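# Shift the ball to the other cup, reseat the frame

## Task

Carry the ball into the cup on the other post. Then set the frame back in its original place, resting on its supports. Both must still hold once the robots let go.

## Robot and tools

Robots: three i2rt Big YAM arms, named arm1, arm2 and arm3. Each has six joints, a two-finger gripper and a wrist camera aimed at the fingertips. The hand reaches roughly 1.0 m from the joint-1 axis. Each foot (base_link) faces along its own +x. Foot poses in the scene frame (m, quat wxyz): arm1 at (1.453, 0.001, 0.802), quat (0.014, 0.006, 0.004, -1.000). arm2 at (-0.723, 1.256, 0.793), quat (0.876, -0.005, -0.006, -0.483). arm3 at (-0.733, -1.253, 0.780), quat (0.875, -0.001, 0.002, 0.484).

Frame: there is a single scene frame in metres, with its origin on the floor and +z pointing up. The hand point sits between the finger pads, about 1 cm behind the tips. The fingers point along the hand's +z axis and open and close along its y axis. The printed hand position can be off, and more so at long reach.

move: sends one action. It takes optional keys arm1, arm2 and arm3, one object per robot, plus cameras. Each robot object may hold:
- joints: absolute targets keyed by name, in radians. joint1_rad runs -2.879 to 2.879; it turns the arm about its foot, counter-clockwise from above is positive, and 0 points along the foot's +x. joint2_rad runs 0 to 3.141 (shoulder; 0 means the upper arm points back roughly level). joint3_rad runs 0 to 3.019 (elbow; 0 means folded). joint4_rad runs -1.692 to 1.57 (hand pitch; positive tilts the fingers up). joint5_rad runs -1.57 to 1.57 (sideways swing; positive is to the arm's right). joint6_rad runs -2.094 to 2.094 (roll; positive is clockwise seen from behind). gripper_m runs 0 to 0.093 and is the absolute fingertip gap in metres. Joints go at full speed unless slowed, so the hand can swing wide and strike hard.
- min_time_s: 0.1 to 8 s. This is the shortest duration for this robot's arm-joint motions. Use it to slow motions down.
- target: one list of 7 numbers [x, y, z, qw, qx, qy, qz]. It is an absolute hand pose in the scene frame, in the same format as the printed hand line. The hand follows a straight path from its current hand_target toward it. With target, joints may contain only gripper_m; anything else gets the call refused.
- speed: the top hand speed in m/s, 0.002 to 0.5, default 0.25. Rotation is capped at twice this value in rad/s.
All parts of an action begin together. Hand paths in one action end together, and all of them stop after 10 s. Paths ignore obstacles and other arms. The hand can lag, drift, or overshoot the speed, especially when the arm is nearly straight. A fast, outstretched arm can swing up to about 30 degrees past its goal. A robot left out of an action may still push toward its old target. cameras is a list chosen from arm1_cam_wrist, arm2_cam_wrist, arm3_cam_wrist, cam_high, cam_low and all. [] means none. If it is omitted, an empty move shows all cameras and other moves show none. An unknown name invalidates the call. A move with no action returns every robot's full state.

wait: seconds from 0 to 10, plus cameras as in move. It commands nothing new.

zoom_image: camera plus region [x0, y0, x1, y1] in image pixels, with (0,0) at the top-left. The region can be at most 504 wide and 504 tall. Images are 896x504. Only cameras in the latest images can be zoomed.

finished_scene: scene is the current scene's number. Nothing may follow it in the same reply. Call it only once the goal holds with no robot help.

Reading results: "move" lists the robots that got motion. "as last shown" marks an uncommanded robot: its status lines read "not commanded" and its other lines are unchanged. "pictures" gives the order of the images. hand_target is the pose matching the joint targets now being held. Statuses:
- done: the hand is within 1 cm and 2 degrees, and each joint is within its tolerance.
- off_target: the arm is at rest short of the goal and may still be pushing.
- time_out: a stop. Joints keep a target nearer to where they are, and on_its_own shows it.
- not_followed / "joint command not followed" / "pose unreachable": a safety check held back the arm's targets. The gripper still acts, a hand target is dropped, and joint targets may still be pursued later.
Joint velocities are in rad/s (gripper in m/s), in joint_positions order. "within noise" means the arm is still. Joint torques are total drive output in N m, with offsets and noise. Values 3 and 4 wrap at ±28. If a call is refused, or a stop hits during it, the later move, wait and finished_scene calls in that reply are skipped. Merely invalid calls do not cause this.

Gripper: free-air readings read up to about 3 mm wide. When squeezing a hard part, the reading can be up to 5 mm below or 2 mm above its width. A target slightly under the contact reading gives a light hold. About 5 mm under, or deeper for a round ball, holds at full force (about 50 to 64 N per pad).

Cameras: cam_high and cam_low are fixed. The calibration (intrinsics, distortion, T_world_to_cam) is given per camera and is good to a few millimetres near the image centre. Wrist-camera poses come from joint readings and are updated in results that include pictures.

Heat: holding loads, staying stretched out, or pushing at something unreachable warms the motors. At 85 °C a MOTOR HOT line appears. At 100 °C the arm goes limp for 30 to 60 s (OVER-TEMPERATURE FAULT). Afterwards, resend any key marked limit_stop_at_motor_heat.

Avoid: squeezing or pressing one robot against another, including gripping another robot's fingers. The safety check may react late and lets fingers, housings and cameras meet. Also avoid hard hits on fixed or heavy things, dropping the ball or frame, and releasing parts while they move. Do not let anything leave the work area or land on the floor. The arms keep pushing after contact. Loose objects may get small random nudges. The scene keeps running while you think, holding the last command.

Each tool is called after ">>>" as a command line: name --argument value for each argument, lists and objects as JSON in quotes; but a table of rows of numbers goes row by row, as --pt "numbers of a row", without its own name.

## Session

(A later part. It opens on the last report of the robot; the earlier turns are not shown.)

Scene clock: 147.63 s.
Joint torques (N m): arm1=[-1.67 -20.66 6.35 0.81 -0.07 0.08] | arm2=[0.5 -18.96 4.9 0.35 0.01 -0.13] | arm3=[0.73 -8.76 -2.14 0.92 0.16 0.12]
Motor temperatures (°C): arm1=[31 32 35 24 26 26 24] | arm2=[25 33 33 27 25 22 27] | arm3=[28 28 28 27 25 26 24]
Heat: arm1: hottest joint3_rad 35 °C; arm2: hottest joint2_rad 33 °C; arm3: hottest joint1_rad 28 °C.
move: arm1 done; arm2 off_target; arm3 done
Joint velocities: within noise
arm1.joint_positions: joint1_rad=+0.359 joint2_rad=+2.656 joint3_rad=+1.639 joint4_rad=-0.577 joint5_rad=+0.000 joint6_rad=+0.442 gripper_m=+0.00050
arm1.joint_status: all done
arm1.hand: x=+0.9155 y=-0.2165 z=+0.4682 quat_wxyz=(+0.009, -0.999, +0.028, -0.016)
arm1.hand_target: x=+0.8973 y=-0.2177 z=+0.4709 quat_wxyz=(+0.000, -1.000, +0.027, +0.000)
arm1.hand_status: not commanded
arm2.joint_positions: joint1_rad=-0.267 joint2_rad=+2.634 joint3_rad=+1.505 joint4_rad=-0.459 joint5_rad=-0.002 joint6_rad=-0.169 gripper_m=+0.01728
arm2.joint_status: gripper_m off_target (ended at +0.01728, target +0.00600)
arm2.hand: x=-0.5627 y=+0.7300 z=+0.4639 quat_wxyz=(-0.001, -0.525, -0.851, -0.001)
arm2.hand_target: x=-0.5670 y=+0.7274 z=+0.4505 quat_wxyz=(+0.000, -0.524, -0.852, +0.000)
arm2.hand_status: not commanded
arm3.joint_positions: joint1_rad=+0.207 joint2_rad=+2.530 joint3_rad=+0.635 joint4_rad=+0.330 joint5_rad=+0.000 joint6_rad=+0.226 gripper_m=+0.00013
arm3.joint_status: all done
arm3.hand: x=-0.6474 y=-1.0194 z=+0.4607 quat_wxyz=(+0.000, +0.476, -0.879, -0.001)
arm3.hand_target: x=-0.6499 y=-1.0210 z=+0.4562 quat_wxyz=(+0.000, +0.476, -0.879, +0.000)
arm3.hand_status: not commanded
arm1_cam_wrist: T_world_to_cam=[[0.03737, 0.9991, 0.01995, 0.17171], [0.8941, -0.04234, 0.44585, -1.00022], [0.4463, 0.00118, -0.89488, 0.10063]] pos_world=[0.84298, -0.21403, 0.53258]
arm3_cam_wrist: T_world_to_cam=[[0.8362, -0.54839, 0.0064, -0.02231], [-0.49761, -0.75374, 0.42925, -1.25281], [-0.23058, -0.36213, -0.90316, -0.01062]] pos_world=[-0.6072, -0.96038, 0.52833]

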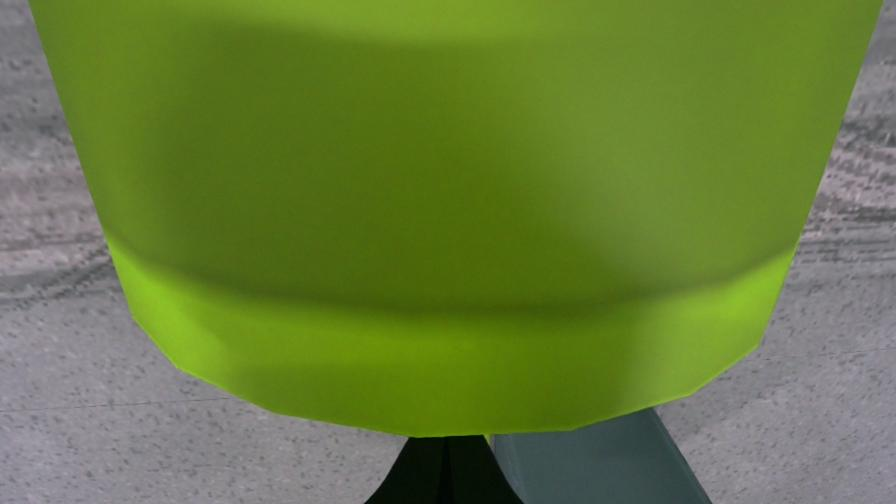

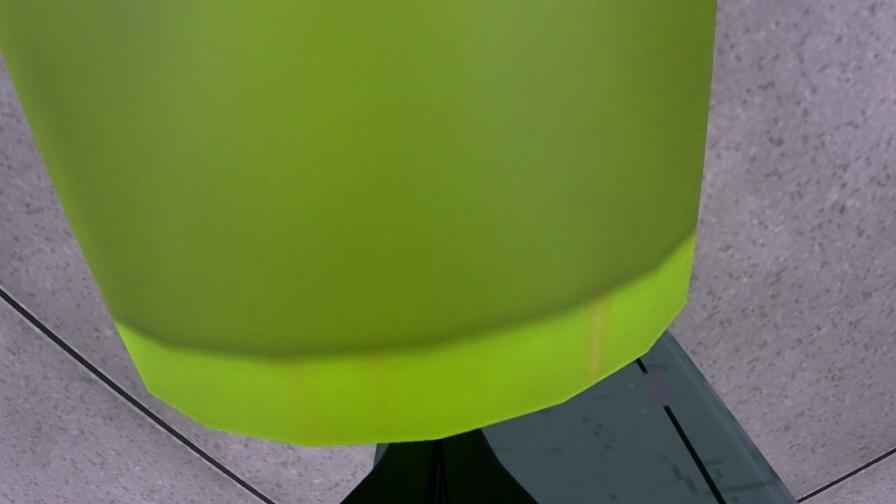

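>>> move --arm1 '{"joints":{"gripper_m":0.06}}' --arm2 '{"joints":{"gripper_m":0.06}}' --arm3 '{"joints":{"gripper_m":0.06}}'

>>> move --arm1 '{"target":[0.898,-0.217,0.438,0,1,-0.027,0],"speed":0.1}' --arm2 '{"target":[-0.569,0.734,0.426,0,0.524,0.852,0],"speed":0.1}' --arm3 '{"target":[-0.652,-1.023,0.432,0,0.476,-0.879,0],"speed":0.1}'

>>> move --arm1 '{"joints":{"gripper_m":0.005}}' --arm2 '{"joints":{"gripper_m":0.005}}' --arm3 '{"joints":{"gripper_m":0.005}}' --cameras '["arm1_cam_wrist","arm2_cam_wrist","arm3_cam_wrist"]'

Scene clock: 157.87 s.
Joint torques (N m): arm1=[-1.73 -20.84 6.19 0.7 -0.01 0.08] | arm2=[0.44 -18.9 4.92 0.36 -0.04 -0.13] | arm3=[0.67 -8.76 -2.15 0.92 0.16 0.11]
Motor temperatures (°C): arm1=[31 33 34 24 26 26 24] | arm2=[25 35 32 27 24 22 27] | arm3=[28 28 27 27 25 26 24]
Heat: arm1: hottest joint3_rad 34 °C; arm2: hottest joint2_rad 35 °C; arm3: hottest joint1_rad 28 °C.
move: arm1 done; arm2 done; arm3 done
Joint velocities: within noise
arm1.joint_positions: joint1_rad=+0.359 joint2_rad=+2.657 joint3_rad=+1.642 joint4_rad=-0.574 joint5_rad=-0.002 joint6_rad=+0.442 gripper_m=+0.05988
arm1.joint_status: all done
arm1.hand: x=+0.9143 y=-0.2172 z=+0.4678 quat_wxyz=(+0.008, -0.999, +0.028, -0.014)
arm1.hand_target: x=+0.8975 y=-0.2177 z=+0.4707 quat_wxyz=(+0.000, -1.000, +0.027, +0.000)
arm1.hand_status: not commanded
arm2.joint_positions: joint1_rad=-0.267 joint2_rad=+2.634 joint3_rad=+1.505 joint4_rad=-0.459 joint5_rad=-0.001 joint6_rad=-0.169 gripper_m=+0.05992
arm2.joint_status: all done
arm2.hand: x=-0.5629 y=+0.7299 z=+0.4639 quat_wxyz=(+0.000, -0.525, -0.851, -0.001)
arm2.hand_target: x=-0.5670 y=+0.7274 z=+0.4505 quat_wxyz=(+0.000, -0.524, -0.852, +0.000)
arm2.hand_status: not commanded
arm3.joint_positions: joint1_rad=+0.207 joint2_rad=+2.530 joint3_rad=+0.635 joint4_rad=+0.330 joint5_rad=+0.000 joint6_rad=+0.227 gripper_m=+0.05991
arm3.joint_status: all done
arm3.hand: x=-0.6474 y=-1.0194 z=+0.4607 quat_wxyz=(+0.000, +0.476, -0.880, -0.001)
arm3.hand_target: x=-0.6499 y=-1.0210 z=+0.4562 quat_wxyz=(+0.000, +0.476, -0.879, +0.000)
arm3.hand_status: not commanded
pictures: none

Scene clock: 158.83 s.
Joint torques (N m): arm1=[-1.79 -19.08 6.28 0.72 -0.1 0.07] | arm2=[0.5 -17.03 5 0.39 -0.02 -0.12] | arm3=[0.73 -8.35 -2.22 0.8 0.06 0.11]
Motor temperatures (°C): arm1=[31 33 34 24 26 26 24] | arm2=[25 35 32 27 24 22 27] | arm3=[28 28 27 27 25 26 24]
Heat: arm1: hottest joint3_rad 34 °C; arm2: hottest joint2_rad 35 °C; arm3: hottest joint1_rad 28 °C.
move: arm1 off_target; arm2 off_target; arm3 done
Joint velocities: within noise
arm1.joint_positions: joint1_rad=+0.359 joint2_rad=+2.706 joint3_rad=+1.689 joint4_rad=-0.547 joint5_rad=+0.000 joint6_rad=+0.442 gripper_m=+0.05989
arm1.joint_status: not commanded
arm1.hand: x=+0.9044 y=-0.2208 z=+0.4492 quat_wxyz=(+0.004, -1.000, +0.028, -0.003)
arm1.hand_target: x=+0.8985 y=-0.2168 z=+0.4383 quat_wxyz=(+0.000, -1.000, +0.027, +0.000)
arm1.hand_status: off_target (0.013 m and 0.5 deg from the pose sent, 0.034 m and 1.9 deg at the start)
arm2.joint_positions: joint1_rad=-0.267 joint2_rad=+2.654 joint3_rad=+1.510 joint4_rad=-0.420 joint5_rad=-0.002 joint6_rad=-0.170 gripper_m=+0.05993
arm2.joint_status: not commanded
arm2.hand: x=-0.5619 y=+0.7270 z=+0.4541 quat_wxyz=(-0.009, -0.525, -0.851, +0.006)
arm2.hand_target: x=-0.5692 y=+0.7355 z=+0.4275 quat_wxyz=(+0.000, -0.524, -0.852, +0.000)
arm2.hand_status: off_target (0.030 m and 1.3 deg from the pose sent, 0.039 m and 0.2 deg at the start)
arm3.joint_positions: joint1_rad=+0.212 joint2_rad=+2.604 joint3_rad=+0.675 joint4_rad=+0.372 joint5_rad=+0.002 joint6_rad=+0.231 gripper_m=+0.05992
arm3.joint_status: not commanded
arm3.hand: x=-0.6479 y=-1.0185 z=+0.4389 quat_wxyz=(-0.004, +0.476, -0.879, -0.003)
arm3.hand_target: x=-0.6519 y=-1.0230 z=+0.4323 quat_wxyz=(+0.000, +0.476, -0.879, +0.000)
arm3.hand_status: done (0.009 m and 0.6 deg from the pose sent, 0.029 m and 0.1 deg at the start)
pictures: none

Scene clock: 159.57 s.
Joint torques (N m): arm1=[-1.38 -19.14 6.26 0.88 -0.6 0.13] | arm2=[0.44 -17.08 4.97 0.35 0.13 -0.1] | arm3=[-0.03 -8.29 -2.22 0.75 0.2 0.41]
Motor temperatures (°C): arm1=[31 33 34 24 26 26 24] | arm2=[25 35 32 27 24 22 27] | arm3=[28 28 27 27 25 26 24]
Heat: arm1: hottest joint3_rad 34 °C; arm2: hottest joint2_rad 35 °C; arm3: hottest joint1_rad 28 °C.
move: arm1 off_target; arm2 off_target; arm3 off_target
Joint velocities: within noise
arm1.joint_positions: joint1_rad=+0.354 joint2_rad=+2.706 joint3_rad=+1.689 joint4_rad=-0.552 joint5_rad=+0.014 joint6_rad=+0.436 gripper_m=+0.01889
arm1.joint_status: gripper_m off_target (ended at +0.01892, target +0.00500)
arm1.hand: x=+0.9036 y=-0.2157 z=+0.4492 quat_wxyz=(+0.011, -1.000, +0.027, -0.002)
arm1.hand_target: x=+0.8985 y=-0.2168 z=+0.4383 quat_wxyz=(+0.000, -1.000, +0.027, +0.000)
arm1.hand_status: not commanded
arm2.joint_positions: joint1_rad=-0.267 joint2_rad=+2.654 joint3_rad=+1.510 joint4_rad=-0.419 joint5_rad=-0.005 joint6_rad=-0.172 gripper_m=+0.01845
arm2.joint_status: gripper_m off_target (ended at +0.01848, target +0.00500)
arm2.hand: x=-0.5611 y=+0.7267 z=+0.4541 quat_wxyz=(-0.011, -0.524, -0.852, +0.005)
arm2.hand_target: x=-0.5692 y=+0.7353 z=+0.4275 quat_wxyz=(+0.000, -0.524, -0.852, +0.000)
arm2.hand_status: not commanded
arm3.joint_positions: joint1_rad=+0.220 joint2_rad=+2.604 joint3_rad=+0.675 joint4_rad=+0.374 joint5_rad=-0.001 joint6_rad=+0.205 gripper_m=+0.01894
arm3.joint_status: gripper_m off_target (ended at +0.01896, target +0.00500)
arm3.hand: x=-0.6503 y=-1.0171 z=+0.4389 quat_wxyz=(-0.003, +0.491, -0.871, -0.005)
arm3.hand_target: x=-0.6519 y=-1.0230 z=+0.4323 quat_wxyz=(+0.000, +0.476, -0.879, +0.000)
arm3.hand_status: not commanded
arm1_cam_wrist: T_world_to_cam=[[0.03563, 0.9991, 0.02293, 0.17195], [0.90611, -0.04197, 0.42096, -0.98062], [0.42154, 0.00578, -0.90679, 0.11766]] pos_world=[0.83282, -0.21363, 0.51555]
arm2_cam_wrist: T_world_to_cam=[[-0.89764, -0.44062, 0.00999, -0.1897], [-0.39981, 0.82363, 0.40222, -0.96568], [-0.18546, 0.35706, -0.91549, 0.14198]] pos_world=[-0.53004, 0.66108, 0.52029]
arm3_cam_wrist: T_world_to_cam=[[0.8545, -0.51945, 0.00347, 0.02416], [-0.4726, -0.77462, 0.42025, -1.24421], [-0.21561, -0.36074, -0.9074, -0.01703]] pos_world=[-0.61233, -0.95739, 0.50734]

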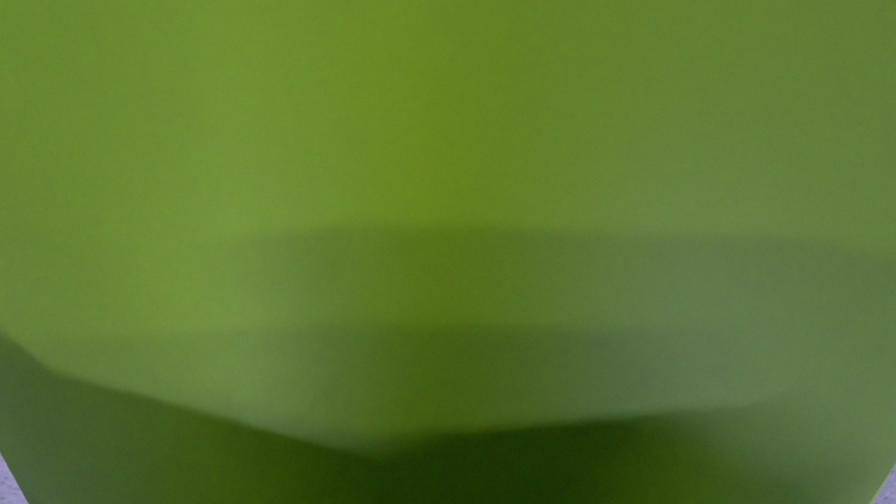

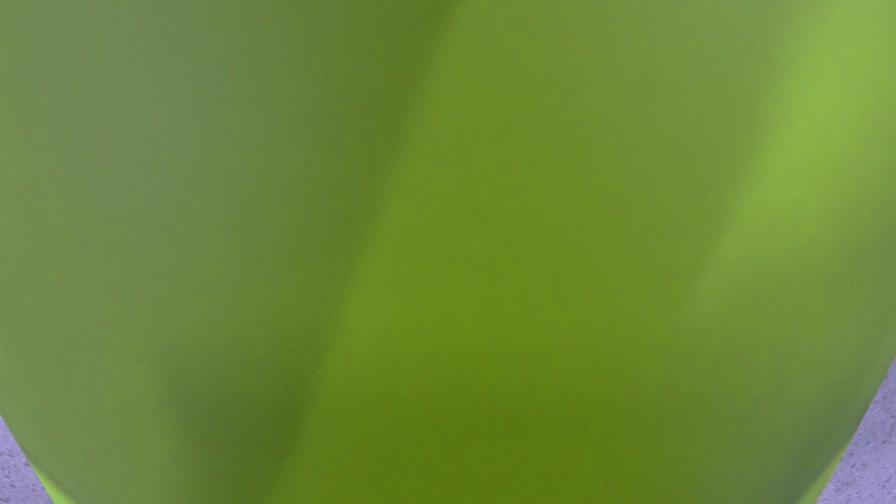

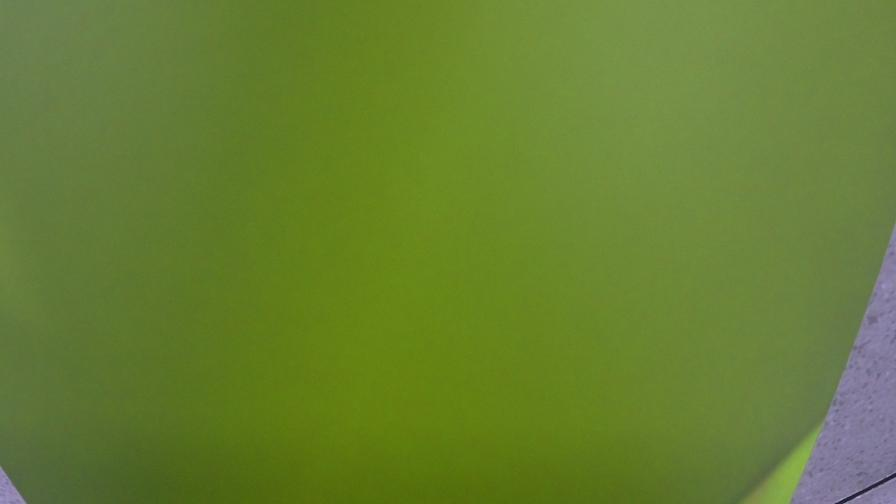

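>>> move --arm1 '{"target":[0.8985,-0.2168,0.678,0,1,-0.027,0],"speed":0.12}' --arm2 '{"target":[-0.5692,0.7353,0.667,0,0.524,0.852,0],"speed":0.12}' --arm3 '{"target":[-0.6519,-1.023,0.672,0,0.476,-0.879,0],"speed":0.12}' --cameras '["cam_high","cam_low"]'

Scene clock: 176.97 s.
Joint torques (N m): arm1=[-1.26 -23.18 5.81 -1.03 -0.17 0.13] | arm2=[1.67 -22.07 4.05 -1.29 -0.13 0.07] | arm3=[0.09 -8.47 2.89 -0.43 0.17 0.46]
Motor temperatures (°C): arm1=[31 36 33 24 27 26 25] | arm2=[25 35 31 27 24 22 28] | arm3=[28 29 26 27 25 26 26]
Heat: arm1: hottest joint2_rad 36 °C; arm2: hottest joint2_rad 35 °C; arm3: hottest joint2_rad 29 °C.
move: arm1 off_target; arm2 off_target; arm3 off_target
Joint velocities: within noise
arm1.joint_positions: joint1_rad=+0.351 joint2_rad=+2.271 joint3_rad=+1.503 joint4_rad=-0.794 joint5_rad=+0.002 joint6_rad=+0.434 gripper_m=+0.01889
arm1.joint_status: not commanded
arm1.hand: x=+0.9017 y=-0.2179 z=+0.6562 quat_wxyz=(+0.004, -1.000, +0.027, -0.001)
arm1.hand_target: x=+0.8984 y=-0.2169 z=+0.6775 quat_wxyz=(+0.000, -1.000, +0.027, +0.000)
arm1.hand_status: off_target (0.022 m and 0.5 deg from the pose sent, 0.229 m and 1.3 deg at the start)
arm2.joint_positions: joint1_rad=-0.279 joint2_rad=+2.208 joint3_rad=+1.340 joint4_rad=-0.690 joint5_rad=+0.002 joint6_rad=-0.188 gripper_m=+0.01845
arm2.joint_status: not commanded
arm2.hand: x=-0.5690 y=+0.7242 z=+0.6572 quat_wxyz=(-0.010, -0.522, -0.853, +0.010)
arm2.hand_target: x=-0.5693 y=+0.7350 z=+0.6667 quat_wxyz=(+0.000, -0.524, -0.852, +0.000)
arm2.hand_status: off_target (0.015 m and 1.6 deg from the pose sent, 0.213 m and 1.4 deg at the start)
arm3.joint_positions: joint1_rad=+0.220 joint2_rad=+1.675 joint3_rad=+0.413 joint4_rad=-0.303 joint5_rad=-0.001 joint6_rad=+0.201 gripper_m=+0.01894
arm3.joint_status: not commanded
arm3.hand: x=-0.6513 y=-1.0214 z=+0.6668 quat_wxyz=(+0.000, +0.493, -0.870, -0.002)
arm3.hand_target: x=-0.6519 y=-1.0231 z=+0.6717 quat_wxyz=(+0.000, +0.476, -0.879, +0.000)
arm3.hand_status: off_target (0.005 m and 2.2 deg from the pose sent, 0.233 m and 2.1 deg at the start)

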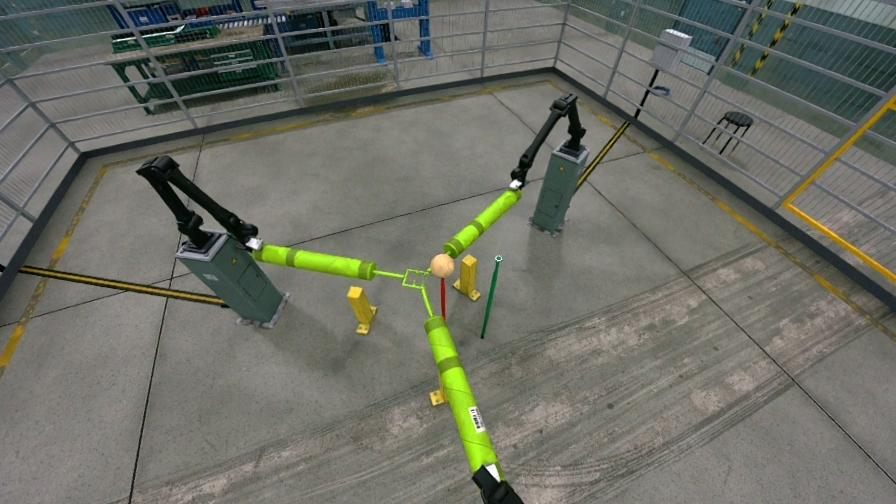

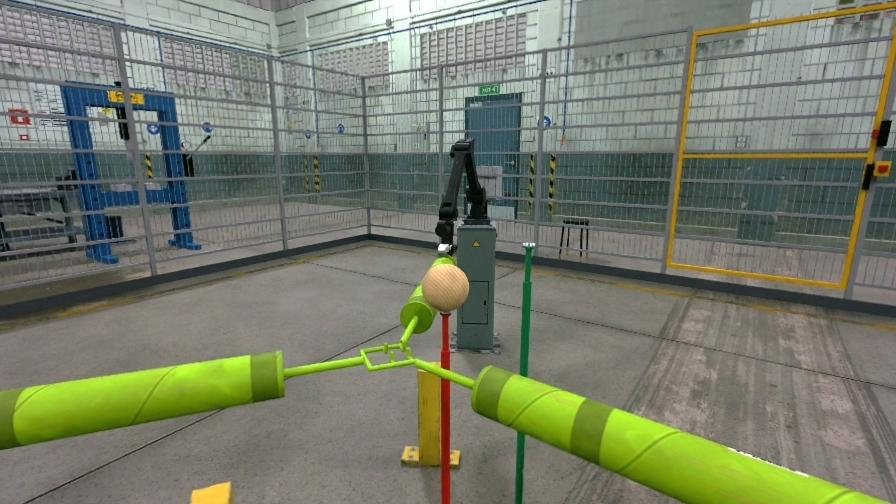

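>>> move --arm1 '{"target":[0.939,-0.178,0.708,0,1,-0.027,0],"speed":0.12}' --arm2 '{"target":[-0.528,0.774,0.697,0,0.524,0.852,0],"speed":0.12}' --arm3 '{"target":[-0.611,-0.984,0.697,0,0.476,-0.879,0],"speed":0.12}' --cameras '["cam_high","cam_low"]'

>>> zoom_image --camera "cam_high" --region '[380, 230, 500, 310]'

>>> zoom_image --camera "cam_low" --region '[350, 240, 550, 400]'

Scene clock: 195.17 s.
Joint torques (N m): arm1=[-2.2 -21.01 5.11 -0.42 -0.18 0.03] | arm2=[1.9 -21.54 3.88 -1.24 -0.05 0.1] | arm3=[-1.03 -9.47 4.94 -0.83 0.05 0.34]
Motor temperatures (°C): arm1=[31 38 33 24 26 26 26] | arm2=[25 39 31 27 24 22 28] | arm3=[28 29 26 27 24 26 26]
Heat: arm1: hottest joint2_rad 38 °C; arm2: hottest joint2_rad 39 °C; arm3: hottest joint2_rad 29 °C.
move: arm1 off_target; arm2 off_target; arm3 off_target
Joint velocities: within noise
arm1.joint_positions: joint1_rad=+0.323 joint2_rad=+2.120 joint3_rad=+1.321 joint4_rad=-0.769 joint5_rad=+0.002 joint6_rad=+0.405 gripper_m=+0.01889
arm1.joint_status: not commanded
arm1.hand: x=+0.9426 y=-0.1851 z=+0.6904 quat_wxyz=(+0.005, -1.000, +0.027, -0.004)
arm1.hand_target: x=+0.9390 y=-0.1782 z=+0.7075 quat_wxyz=(+0.000, -1.000, +0.027, +0.000)
arm1.hand_status: off_target (0.019 m and 0.7 deg from the pose sent, 0.075 m and 0.5 deg at the start)
arm2.joint_positions: joint1_rad=-0.185 joint2_rad=+2.116 joint3_rad=+1.265 joint4_rad=-0.711 joint5_rad=-0.002 joint6_rad=-0.094 gripper_m=+0.01845
arm2.joint_status: not commanded
arm2.hand: x=-0.5272 y=+0.7617 z=+0.6854 quat_wxyz=(-0.010, -0.522, -0.853, +0.007)
arm2.hand_target: x=-0.5279 y=+0.7736 z=+0.6965 quat_wxyz=(+0.000, -0.524, -0.852, +0.000)
arm2.hand_status: off_target (0.017 m and 1.4 deg from the pose sent, 0.076 m and 1.6 deg at the start)
arm3.joint_positions: joint1_rad=+0.146 joint2_rad=+1.662 joint3_rad=+0.550 joint4_rad=-0.451 joint5_rad=+0.002 joint6_rad=+0.125 gripper_m=+0.01894
arm3.joint_status: not commanded
arm3.hand: x=-0.6143 y=-0.9835 z=+0.6892 quat_wxyz=(-0.002, +0.494, -0.870, -0.001)
arm3.hand_target: x=-0.6111 y=-0.9841 z=+0.6966 quat_wxyz=(+0.000, +0.476, -0.879, +0.000)
arm3.hand_status: off_target (0.008 m and 2.3 deg from the pose sent, 0.063 m and 2.2 deg at the start)

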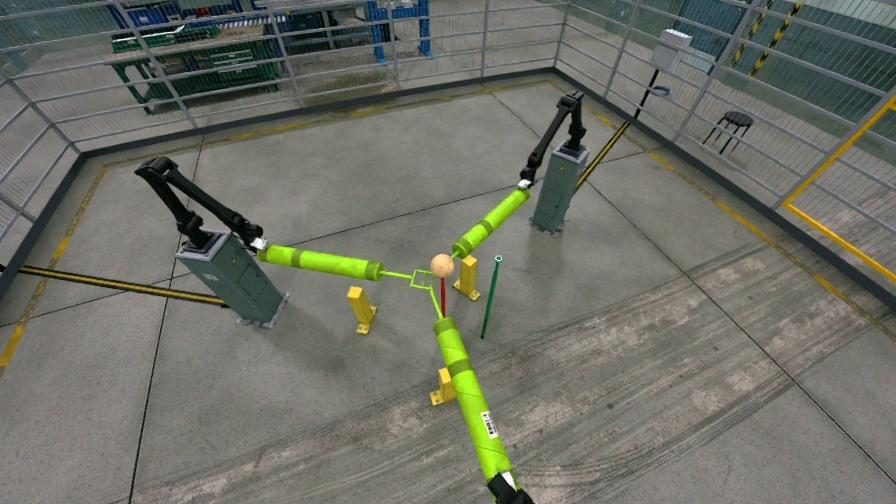

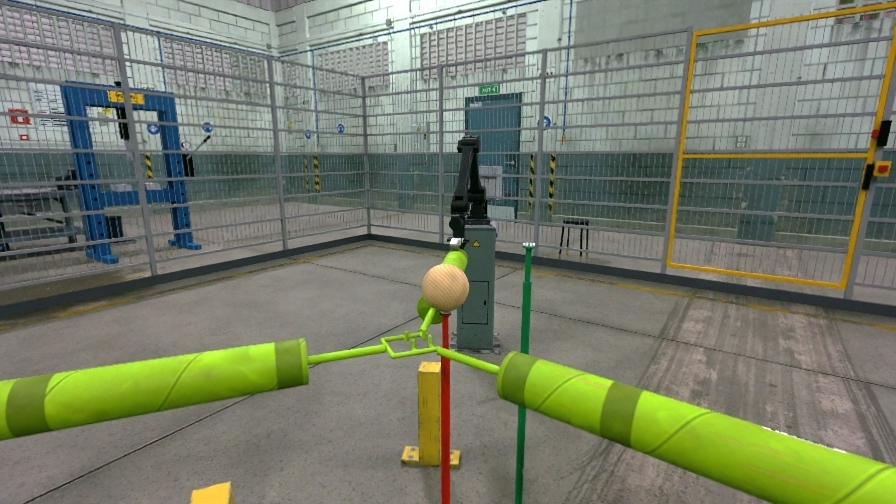

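Scaled by 4.200 from the camera's image (finer frame: 1280x720).

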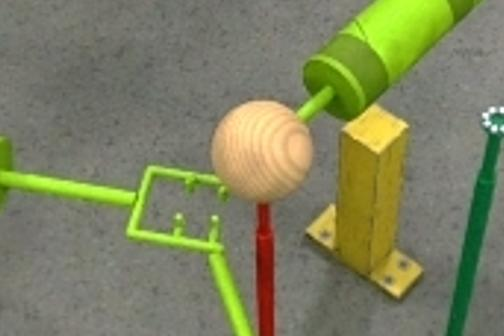

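Scaled by 2.520 from the camera's image (finer frame: 1280x720).

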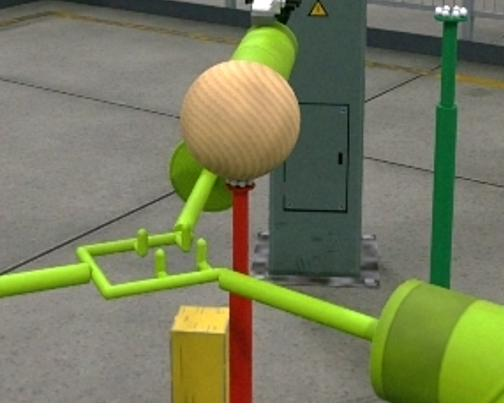

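>>> move --arm1 '{"target":[0.971,-0.112,0.708,0,1,-0.027,0],"speed":0.1}' --arm2 '{"target":[-0.496,0.840,0.697,0,0.524,0.852,0],"speed":0.1}' --arm3 '{"target":[-0.579,-0.918,0.697,0,0.476,-0.879,0],"speed":0.1}' --cameras '["cam_high","cam_low","arm3_cam_wrist"]'

>>> zoom_image --camera "cam_high" --region '[380, 230, 500, 310]'

>>> zoom_image --camera "cam_low" --region '[350, 240, 550, 400]'

Scene clock: 214.93 s.
Joint torques (N m): arm1=[-2.37 -19.19 4.59 -0.58 -0.24 0.02] | arm2=[2.14 -19.31 3.37 -0.76 -0.11 0.12] | arm3=[-1.08 -9.35 6.64 -0.62 0.06 0.34]
Motor temperatures (°C): arm1=[30 38 32 24 26 26 26] | arm2=[25 38 30 27 24 22 29] | arm3=[28 28 26 27 24 26 26]
Heat: arm1: hottest joint2_rad 38 °C; arm2: hottest joint2_rad 38 °C; arm3: hottest joint1_rad 28 °C.
move: arm1 off_target; arm2 off_target; arm3 off_target
Joint velocities: within noise
arm1.joint_positions: joint1_rad=+0.219 joint2_rad=+2.031 joint3_rad=+1.153 joint4_rad=-0.685 joint5_rad=+0.002 joint6_rad=+0.301 gripper_m=+0.01889
arm1.joint_status: not commanded
arm1.hand: x=+0.9718 y=-0.1196 z=+0.6931 quat_wxyz=(+0.005, -1.000, +0.026, -0.001)
arm1.hand_target: x=+0.9710 y=-0.1121 z=+0.7075 quat_wxyz=(+0.000, -1.000, +0.027, +0.000)
arm1.hand_status: off_target (0.017 m and 0.5 deg from the pose sent, 0.080 m and 0.8 deg at the start)
arm2.joint_positions: joint1_rad=-0.074 joint2_rad=+2.029 joint3_rad=+1.112 joint4_rad=-0.652 joint5_rad=-0.002 joint6_rad=+0.019 gripper_m=+0.01845
arm2.joint_status: not commanded
arm2.hand: x=-0.4958 y=+0.8279 z=+0.6900 quat_wxyz=(-0.008, -0.523, -0.852, +0.005)
arm2.hand_target: x=-0.4961 y=+0.8398 z=+0.6965 quat_wxyz=(+0.000, -0.524, -0.852, +0.000)
arm2.hand_status: off_target (0.014 m and 1.0 deg from the pose sent, 0.085 m and 1.4 deg at the start)
arm3.joint_positions: joint1_rad=+0.142 joint2_rad=+1.760 joint3_rad=+0.747 joint4_rad=-0.536 joint5_rad=+0.002 joint6_rad=+0.120 gripper_m=+0.01892
arm3.joint_status: not commanded
arm3.hand: x=-0.5840 y=-0.9181 z=+0.6957 quat_wxyz=(-0.007, +0.494, -0.869, -0.005)
arm3.hand_target: x=-0.5792 y=-0.9182 z=+0.6969 quat_wxyz=(+0.000, +0.476, -0.879, +0.000)
arm3.hand_status: off_target (0.005 m and 2.6 deg from the pose sent, 0.075 m and 2.3 deg at the start)
pictures: arm3_cam_wrist, cam_high, cam_low
arm3_cam_wrist: T_world_to_cam=[[0.85796, -0.51367, 0.00674, 0.02318], [-0.46995, -0.7795, 0.41417, -1.2428], [-0.2075, -0.35851, -0.91017, 0.27464]] pos_world=[-0.54695, -0.85839, 0.76454]

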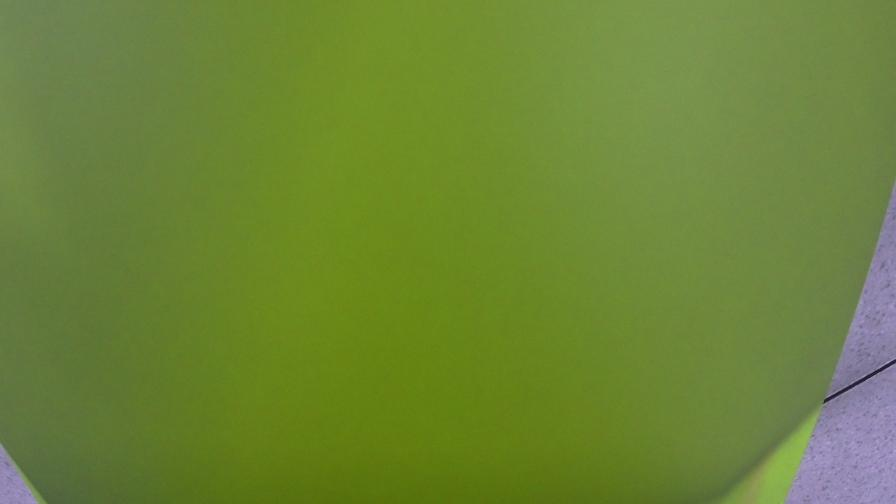

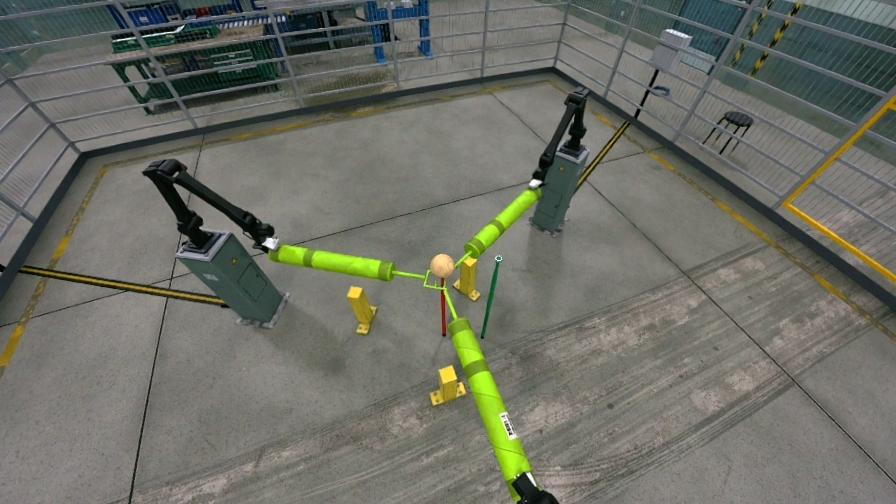

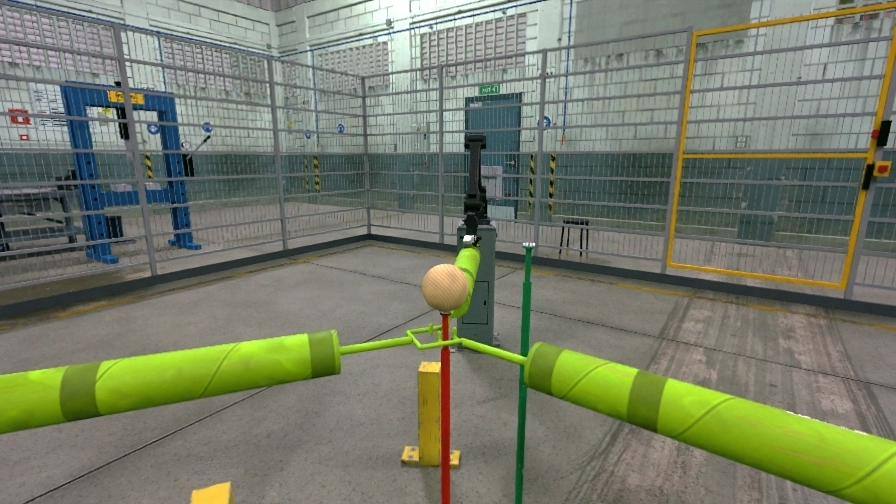

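Scaled by 4.200 from the camera's image (finer frame: 1280x720).

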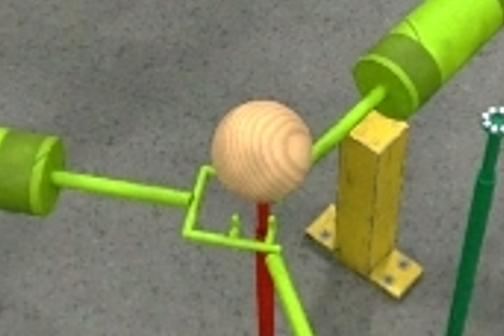

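Scaled by 2.520 from the camera's image (finer frame: 1280x720).

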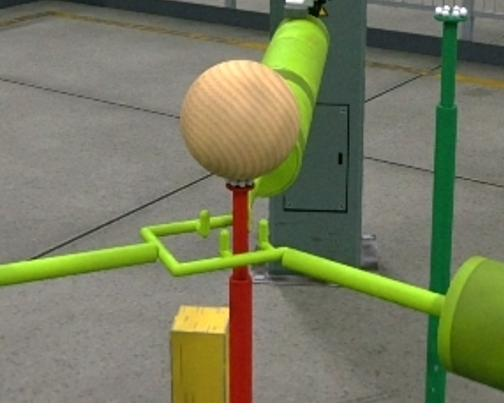

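>>> move --arm1 '{"target":[0.974,-0.108,0.785,0,1,-0.027,0],"speed":0.06}' --arm2 '{"target":[-0.493,0.844,0.774,0,0.524,0.852,0],"speed":0.06}' --arm3 '{"target":[-0.576,-0.914,0.770,0,0.476,-0.879,0],"speed":0.06}' --cameras '["cam_high","cam_low"]'

>>> zoom_image --camera "cam_high" --region '[380, 230, 500, 310]'

>>> zoom_image --camera "cam_low" --region '[350, 240, 550, 400]'

Scene clock: 229.47 s.
Joint torques (N m): arm1=[-1.55 -19.31 7.1 -1.76 -0.2 0.11] | arm2=[2.14 -19.14 5.98 -1.83 -0.07 0.11] | arm3=[-1.03 -11.75 7.38 -1.42 0.09 0.35]
Motor temperatures (°C): arm1=[30 37 32 24 26 26 26] | arm2=[25 37 30 26 24 22 29] | arm3=[28 29 26 27 24 26 27]
Heat: arm1: hottest joint2_rad 37 °C; arm2: hottest joint2_rad 37 °C; arm3: hottest joint2_rad 29 °C.
move: arm1 off_target; arm2 off_target; arm3 off_target
Joint velocities: within noise
arm1.joint_positions: joint1_rad=+0.204 joint2_rad=+1.888 joint3_rad=+1.153 joint4_rad=-0.828 joint5_rad=+0.001 joint6_rad=+0.284 gripper_m=+0.01889
arm1.joint_status: not commanded
arm1.hand: x=+0.9763 y=-0.1115 z=+0.7603 quat_wxyz=(+0.004, -1.000, +0.026, -0.002)
arm1.hand_target: x=+0.9741 y=-0.1081 z=+0.7841 quat_wxyz=(+0.000, -1.000, +0.027, +0.000)
arm1.hand_status: off_target (0.025 m and 0.6 deg from the pose sent, 0.093 m and 0.5 deg at the start)
arm2.joint_positions: joint1_rad=-0.064 joint2_rad=+1.884 joint3_rad=+1.112 joint4_rad=-0.798 joint5_rad=-0.003 joint6_rad=+0.028 gripper_m=+0.01845
arm2.joint_status: not commanded
arm2.hand: x=-0.4949 y=+0.8365 z=+0.7564 quat_wxyz=(-0.008, -0.523, -0.852, +0.004)
arm2.hand_target: x=-0.4931 y=+0.8438 z=+0.7733 quat_wxyz=(+0.000, -0.524, -0.852, +0.000)
arm2.hand_status: off_target (0.019 m and 1.0 deg from the pose sent, 0.086 m and 1.1 deg at the start)
arm3.joint_positions: joint1_rad=+0.138 joint2_rad=+1.629 joint3_rad=+0.811 joint4_rad=-0.738 joint5_rad=+0.001 joint6_rad=+0.116 gripper_m=+0.01892
arm3.joint_status: not commanded
arm3.hand: x=-0.5789 y=-0.9100 z=+0.7558 quat_wxyz=(-0.004, +0.494, -0.869, -0.003)
arm3.hand_target: x=-0.5761 y=-0.9139 z=+0.7694 quat_wxyz=(+0.000, +0.476, -0.879, +0.000)
arm3.hand_status: off_target (0.015 m and 2.4 deg from the pose sent, 0.075 m and 2.6 deg at the start)

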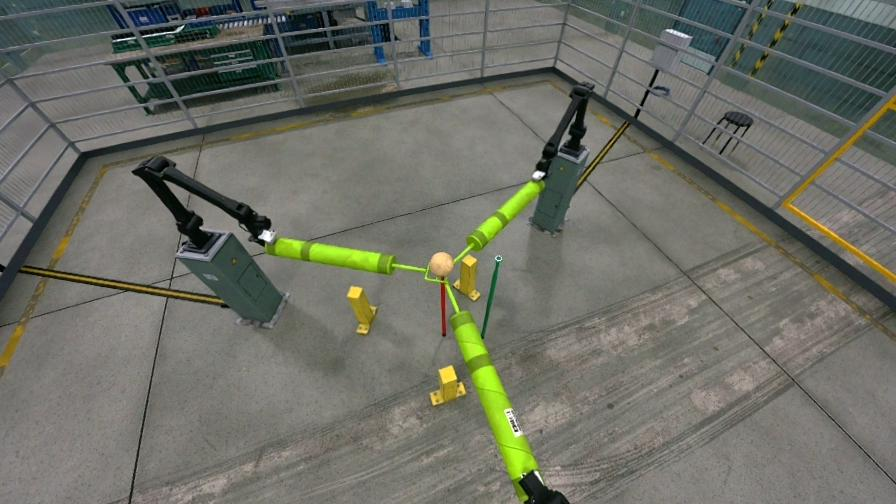

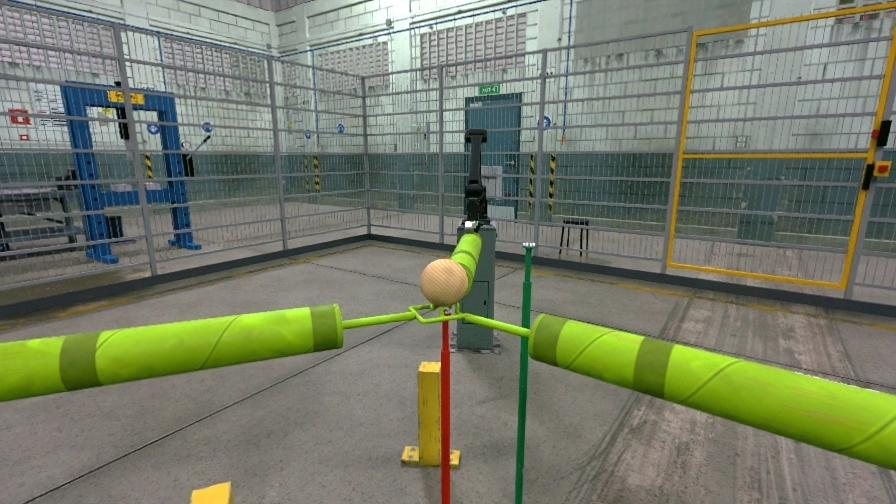

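Scaled by 4.200 from the camera's image (finer frame: 1280x720).

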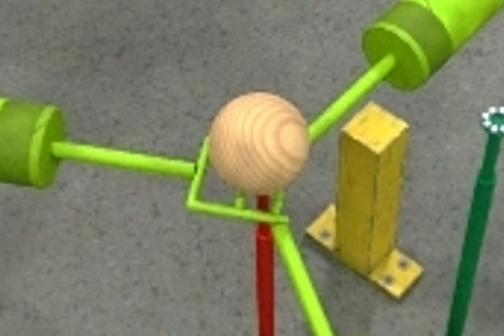

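Scaled by 2.520 from the camera's image (finer frame: 1280x720).

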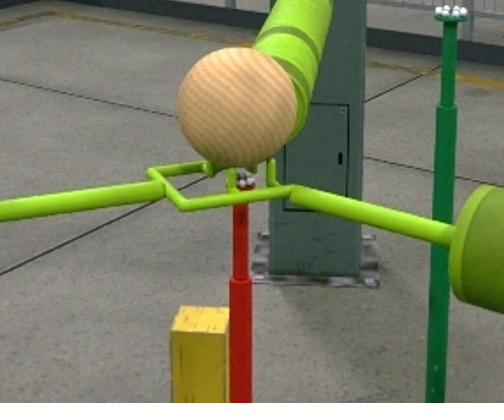

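>>> move --arm1 '{"target":[0.974,-0.108,0.965,0,1,-0.027,0],"speed":0.12}' --arm2 '{"target":[-0.493,0.844,0.954,0,0.524,0.852,0],"speed":0.12}' --arm3 '{"target":[-0.576,-0.914,0.952,0,0.476,-0.879,0],"speed":0.12}'

>>> move --arm1 '{"target":[1.073,0.077,0.965,0,1,-0.027,0],"speed":0.12}' --arm2 '{"target":[-0.394,1.029,0.954,0,0.524,0.852,0],"speed":0.12}' --arm3 '{"target":[-0.477,-0.729,0.952,0,0.476,-0.879,0],"speed":0.12}' --cameras '["cam_high","cam_low"]'

>>> zoom_image --camera "cam_high" --region '[420, 210, 540, 290]'

>>> zoom_image --camera "cam_low" --region '[440, 160, 640, 320]'

Scene clock: 252.03 s.
Joint torques (N m): arm1=[-1.9 -16.21 11.73 -2.15 -0.22 0.09] | arm2=[2.08 -16.62 10.28 -2.43 -0.12 0.11] | arm3=[-0.91 -10.34 12.05 -2.24 0.14 0.37]
Motor temperatures (°C): arm1=[30 38 34 24 26 25 26] | arm2=[25 37 30 27 24 22 29] | arm3=[28 29 29 27 24 26 27]
Heat: arm1: hottest joint2_rad 38 °C; arm2: hottest joint2_rad 37 °C; arm3: hottest joint2_rad 29 °C.
move: arm1 off_target; arm2 off_target; arm3 off_target
Joint velocities: within noise
arm1.joint_positions: joint1_rad=+0.204 joint2_rad=+1.653 joint3_rad=+1.349 joint4_rad=-1.261 joint5_rad=+0.001 joint6_rad=+0.284 gripper_m=+0.01889
arm1.joint_status: not commanded
arm1.hand: x=+0.9778 y=-0.1121 z=+0.9352 quat_wxyz=(+0.005, -1.000, +0.026, -0.003)
arm1.hand_target: x=+0.9747 y=-0.1079 z=+0.9644 quat_wxyz=(+0.000, -1.000, +0.027, +0.001)
arm1.hand_status: off_target (0.030 m and 0.6 deg from the pose sent, 0.205 m and 0.5 deg at the start)
arm2.joint_positions: joint1_rad=-0.064 joint2_rad=+1.643 joint3_rad=+1.307 joint4_rad=-1.236 joint5_rad=-0.002 joint6_rad=+0.028 gripper_m=+0.01845
arm2.joint_status: not commanded
arm2.hand: x=-0.4960 y=+0.8389 z=+0.9305 quat_wxyz=(-0.007, -0.523, -0.852, +0.004)
arm2.hand_target: x=-0.4933 y=+0.8441 z=+0.9536 quat_wxyz=(-0.001, -0.524, -0.852, +0.001)
arm2.hand_status: off_target (0.024 m and 0.9 deg from the pose sent, 0.198 m and 1.0 deg at the start)
arm3.joint_positions: joint1_rad=+0.138 joint2_rad=+1.368 joint3_rad=+1.053 joint4_rad=-1.248 joint5_rad=+0.000 joint6_rad=+0.116 gripper_m=+0.01891
arm3.joint_status: not commanded
arm3.hand: x=-0.5783 y=-0.9086 z=+0.9268 quat_wxyz=(-0.001, +0.494, -0.869, -0.002)
arm3.hand_target: x=-0.5762 y=-0.9140 z=+0.9510 quat_wxyz=(-0.001, +0.476, -0.879, -0.001)
arm3.hand_status: off_target (0.026 m and 2.4 deg from the pose sent, 0.196 m and 2.4 deg at the start)
pictures: none

Scene clock: 254.50 s.
Joint torques (N m): arm1=[-3.37 -10.52 9.1 -0.87 0.02 0.02] | arm2=[2.43 -13.8 7.95 -0.8 -0.5 0.02] | arm3=[-1.2 -15.56 13.3 -2.02 0.11 0.32]
Motor temperatures (°C): arm1=[30 38 34 24 26 25 26] | arm2=[25 37 31 27 24 22 29] | arm3=[28 29 30 27 24 26 27]
Heat: arm1: hottest joint2_rad 38 °C; arm2: hottest joint2_rad 37 °C; arm3: hottest joint3_rad 30 °C.
move: arm1 off_target; arm2 off_target; arm3 off_target
Joint velocities: within noise
arm1.joint_positions: joint1_rad=-0.206 joint2_rad=+1.381 joint3_rad=+1.091 joint4_rad=-1.264 joint5_rad=-0.011 joint6_rad=-0.135 gripper_m=+0.01889
arm1.joint_status: not commanded
arm1.hand: x=+1.0694 y=+0.0663 z=+0.9562 quat_wxyz=(+0.001, -1.000, +0.021, +0.004)
arm1.hand_target: x=+1.0730 y=+0.0767 z=+0.9648 quat_wxyz=(+0.000, -1.000, +0.027, +0.000)
arm1.hand_status: off_target (0.014 m and 0.8 deg from the pose sent, 0.214 m and 0.6 deg at the start)
arm2.joint_positions: joint1_rad=+0.383 joint2_rad=+1.462 joint3_rad=+1.135 joint4_rad=-1.264 joint5_rad=+0.002 joint6_rad=+0.488 gripper_m=+0.01845
arm2.joint_status: not commanded
arm2.hand: x=-0.3965 y=+1.0206 z=+0.9423 quat_wxyz=(+0.004, -0.529, -0.849, +0.005)
arm2.hand_target: x=-0.3941 y=+1.0288 z=+0.9537 quat_wxyz=(+0.000, -0.524, -0.852, +0.000)
arm2.hand_status: off_target (0.015 m and 1.0 deg from the pose sent, 0.217 m and 0.9 deg at the start)
arm3.joint_positions: joint1_rad=+0.119 joint2_rad=+1.881 joint3_rad=+1.703 joint4_rad=-1.374 joint5_rad=+0.001 joint6_rad=+0.098 gripper_m=+0.01888
arm3.joint_status: not commanded
arm3.hand: x=-0.4841 y=-0.7258 z=+0.9320 quat_wxyz=(-0.006, +0.494, -0.869, -0.005)
arm3.hand_target: x=-0.4773 y=-0.7293 z=+0.9518 quat_wxyz=(-0.001, +0.477, -0.879, -0.001)
arm3.hand_status: off_target (0.022 m and 2.5 deg from the pose sent, 0.208 m and 2.4 deg at the start)

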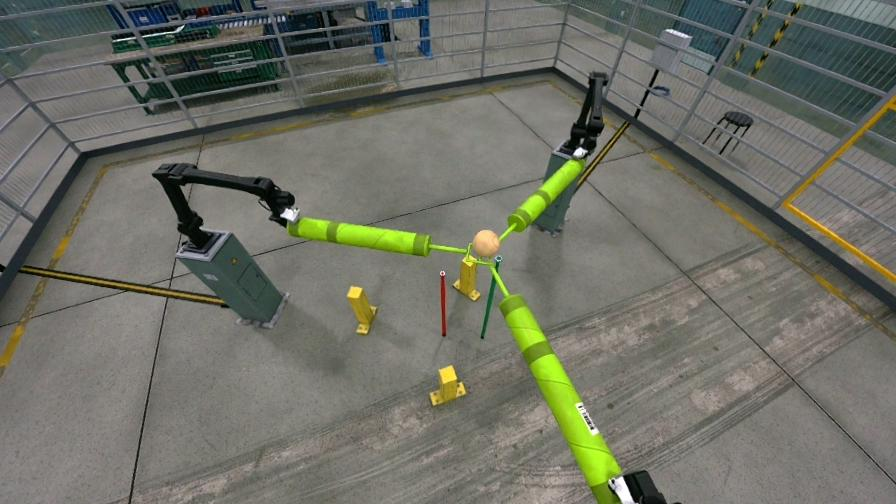

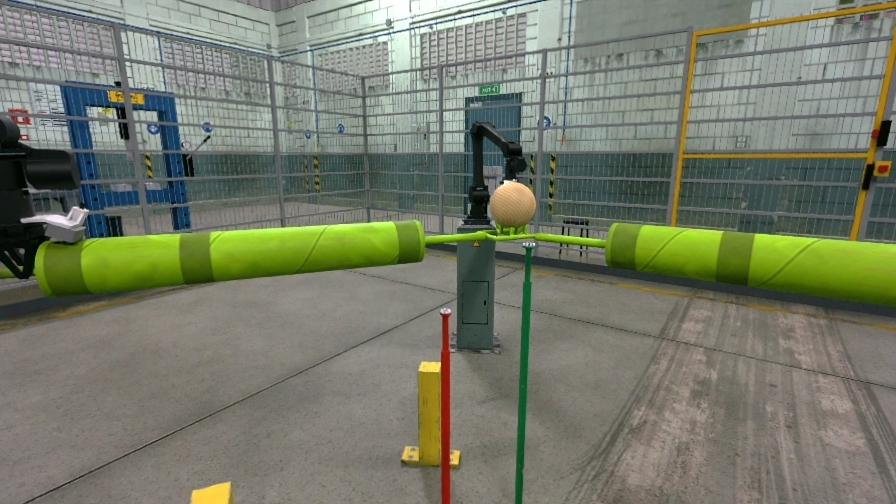

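Scaled by 4.200 from the camera's image (finer frame: 1280x720).

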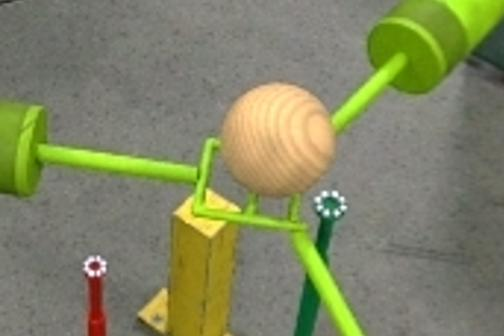

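Scaled by 2.520 from the camera's image (finer frame: 1280x720).

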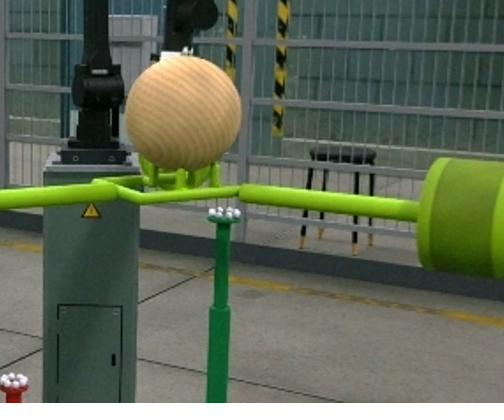

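>>> move --arm1 '{"target":[1.098,0.132,0.965,0,1,-0.027,0],"speed":0.08}' --arm2 '{"target":[-0.369,1.084,0.954,0,0.524,0.852,0],"speed":0.08}' --arm3 '{"target":[-0.452,-0.674,0.957,0,0.476,-0.879,0],"speed":0.08}' --cameras '["cam_high","cam_low"]'

>>> zoom_image --camera "cam_high" --region '[420, 210, 540, 290]'

>>> zoom_image --camera "cam_low" --region '[440, 160, 640, 320]'

Scene clock: 266.30 s.
Joint torques (N m): arm1=[-2.96 -9.64 9.05 -0.88 0.19 0.08] | arm2=[2.37 -13.8 8.06 -0.64 -0.7 -0.01] | arm3=[-0.97 -17.49 13.68 -1.95 0.11 0.37]
Motor temperatures (°C): arm1=[30 36 36 24 26 25 27] | arm2=[25 36 32 27 24 22 29] | arm3=[28 30 34 27 24 26 27]
Heat: arm1: hottest joint2_rad 36 °C; arm2: hottest joint2_rad 36 °C; arm3: hottest joint3_rad 34 °C.
move: arm1 off_target; arm2 off_target; arm3 off_target
Joint velocities: within noise
arm1.joint_positions: joint1_rad=-0.369 joint2_rad=+1.354 joint3_rad=+1.070 joint4_rad=-1.264 joint5_rad=-0.017 joint6_rad=-0.299 gripper_m=+0.01889
arm1.joint_status: not commanded
arm1.hand: x=+1.0930 y=+0.1234 z=+0.9584 quat_wxyz=(+0.000, -1.000, +0.021, +0.008)
arm1.hand_target: x=+1.0980 y=+0.1317 z=+0.9649 quat_wxyz=(+0.000, -1.000, +0.027, +0.000)
arm1.hand_status: off_target (0.012 m and 1.1 deg from the pose sent, 0.072 m and 0.8 deg at the start)
arm2.joint_positions: joint1_rad=+0.533 joint2_rad=+1.447 joint3_rad=+1.116 joint4_rad=-1.269 joint5_rad=+0.006 joint6_rad=+0.641 gripper_m=+0.01845
arm2.joint_status: not commanded
arm2.hand: x=-0.3724 y=+1.0758 z=+0.9407 quat_wxyz=(+0.008, -0.529, -0.848, +0.009)
arm2.hand_target: x=-0.3692 y=+1.0839 z=+0.9537 quat_wxyz=(+0.000, -0.524, -0.852, +0.000)
arm2.hand_status: off_target (0.016 m and 1.5 deg from the pose sent, 0.070 m and 1.0 deg at the start)
arm3.joint_positions: joint1_rad=+0.119 joint2_rad=+2.055 joint3_rad=+1.988 joint4_rad=-1.486 joint5_rad=+0.001 joint6_rad=+0.096 gripper_m=+0.01886
arm3.joint_status: not commanded
arm3.hand: x=-0.4580 y=-0.6704 z=+0.9371 quat_wxyz=(-0.005, +0.495, -0.869, -0.004)
arm3.hand_target: x=-0.4523 y=-0.6743 z=+0.9568 quat_wxyz=(-0.002, +0.477, -0.879, -0.001)
arm3.hand_status: off_target (0.021 m and 2.6 deg from the pose sent, 0.066 m and 2.5 deg at the start)

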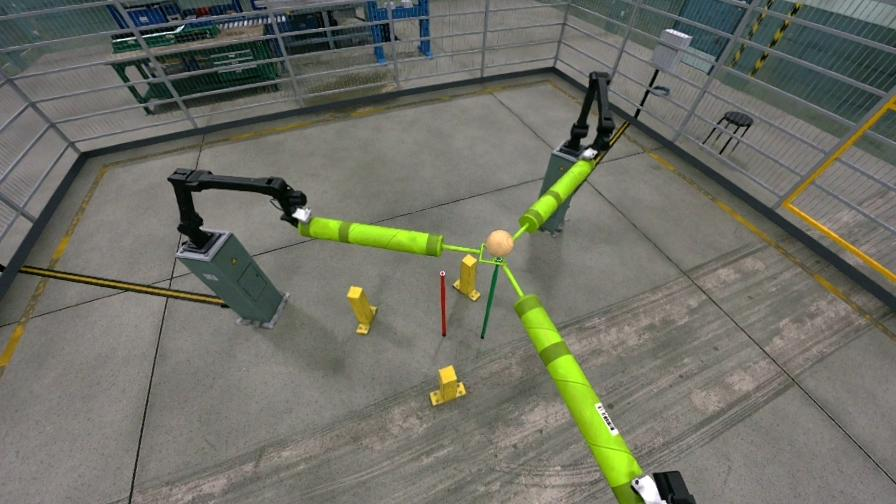

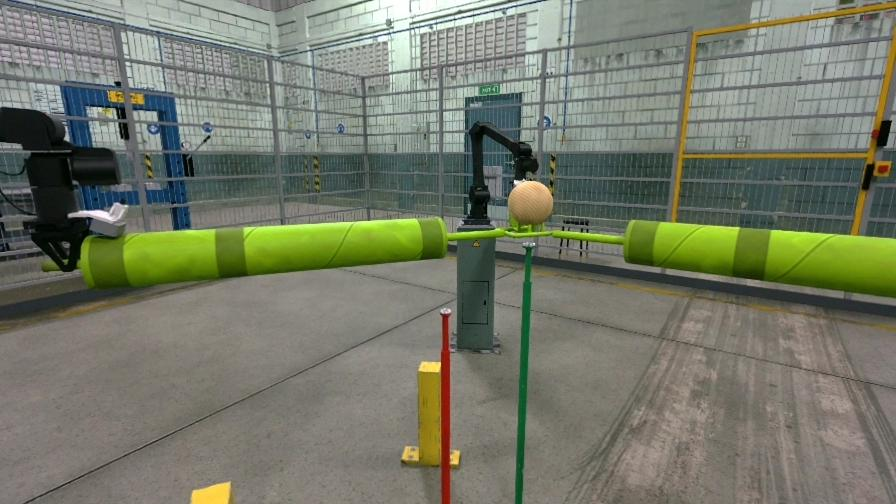

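Scaled by 4.200 from the camera's image (finer frame: 1280x720).

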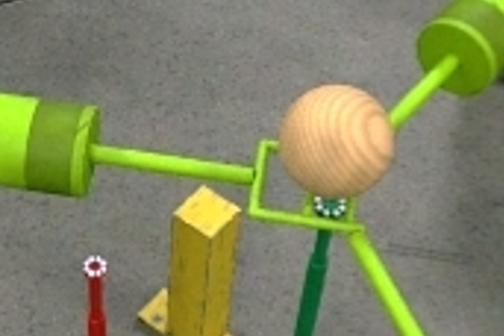

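Scaled by 2.520 from the camera's image (finer frame: 1280x720).

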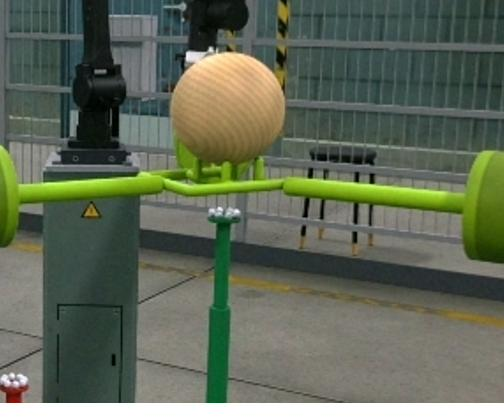

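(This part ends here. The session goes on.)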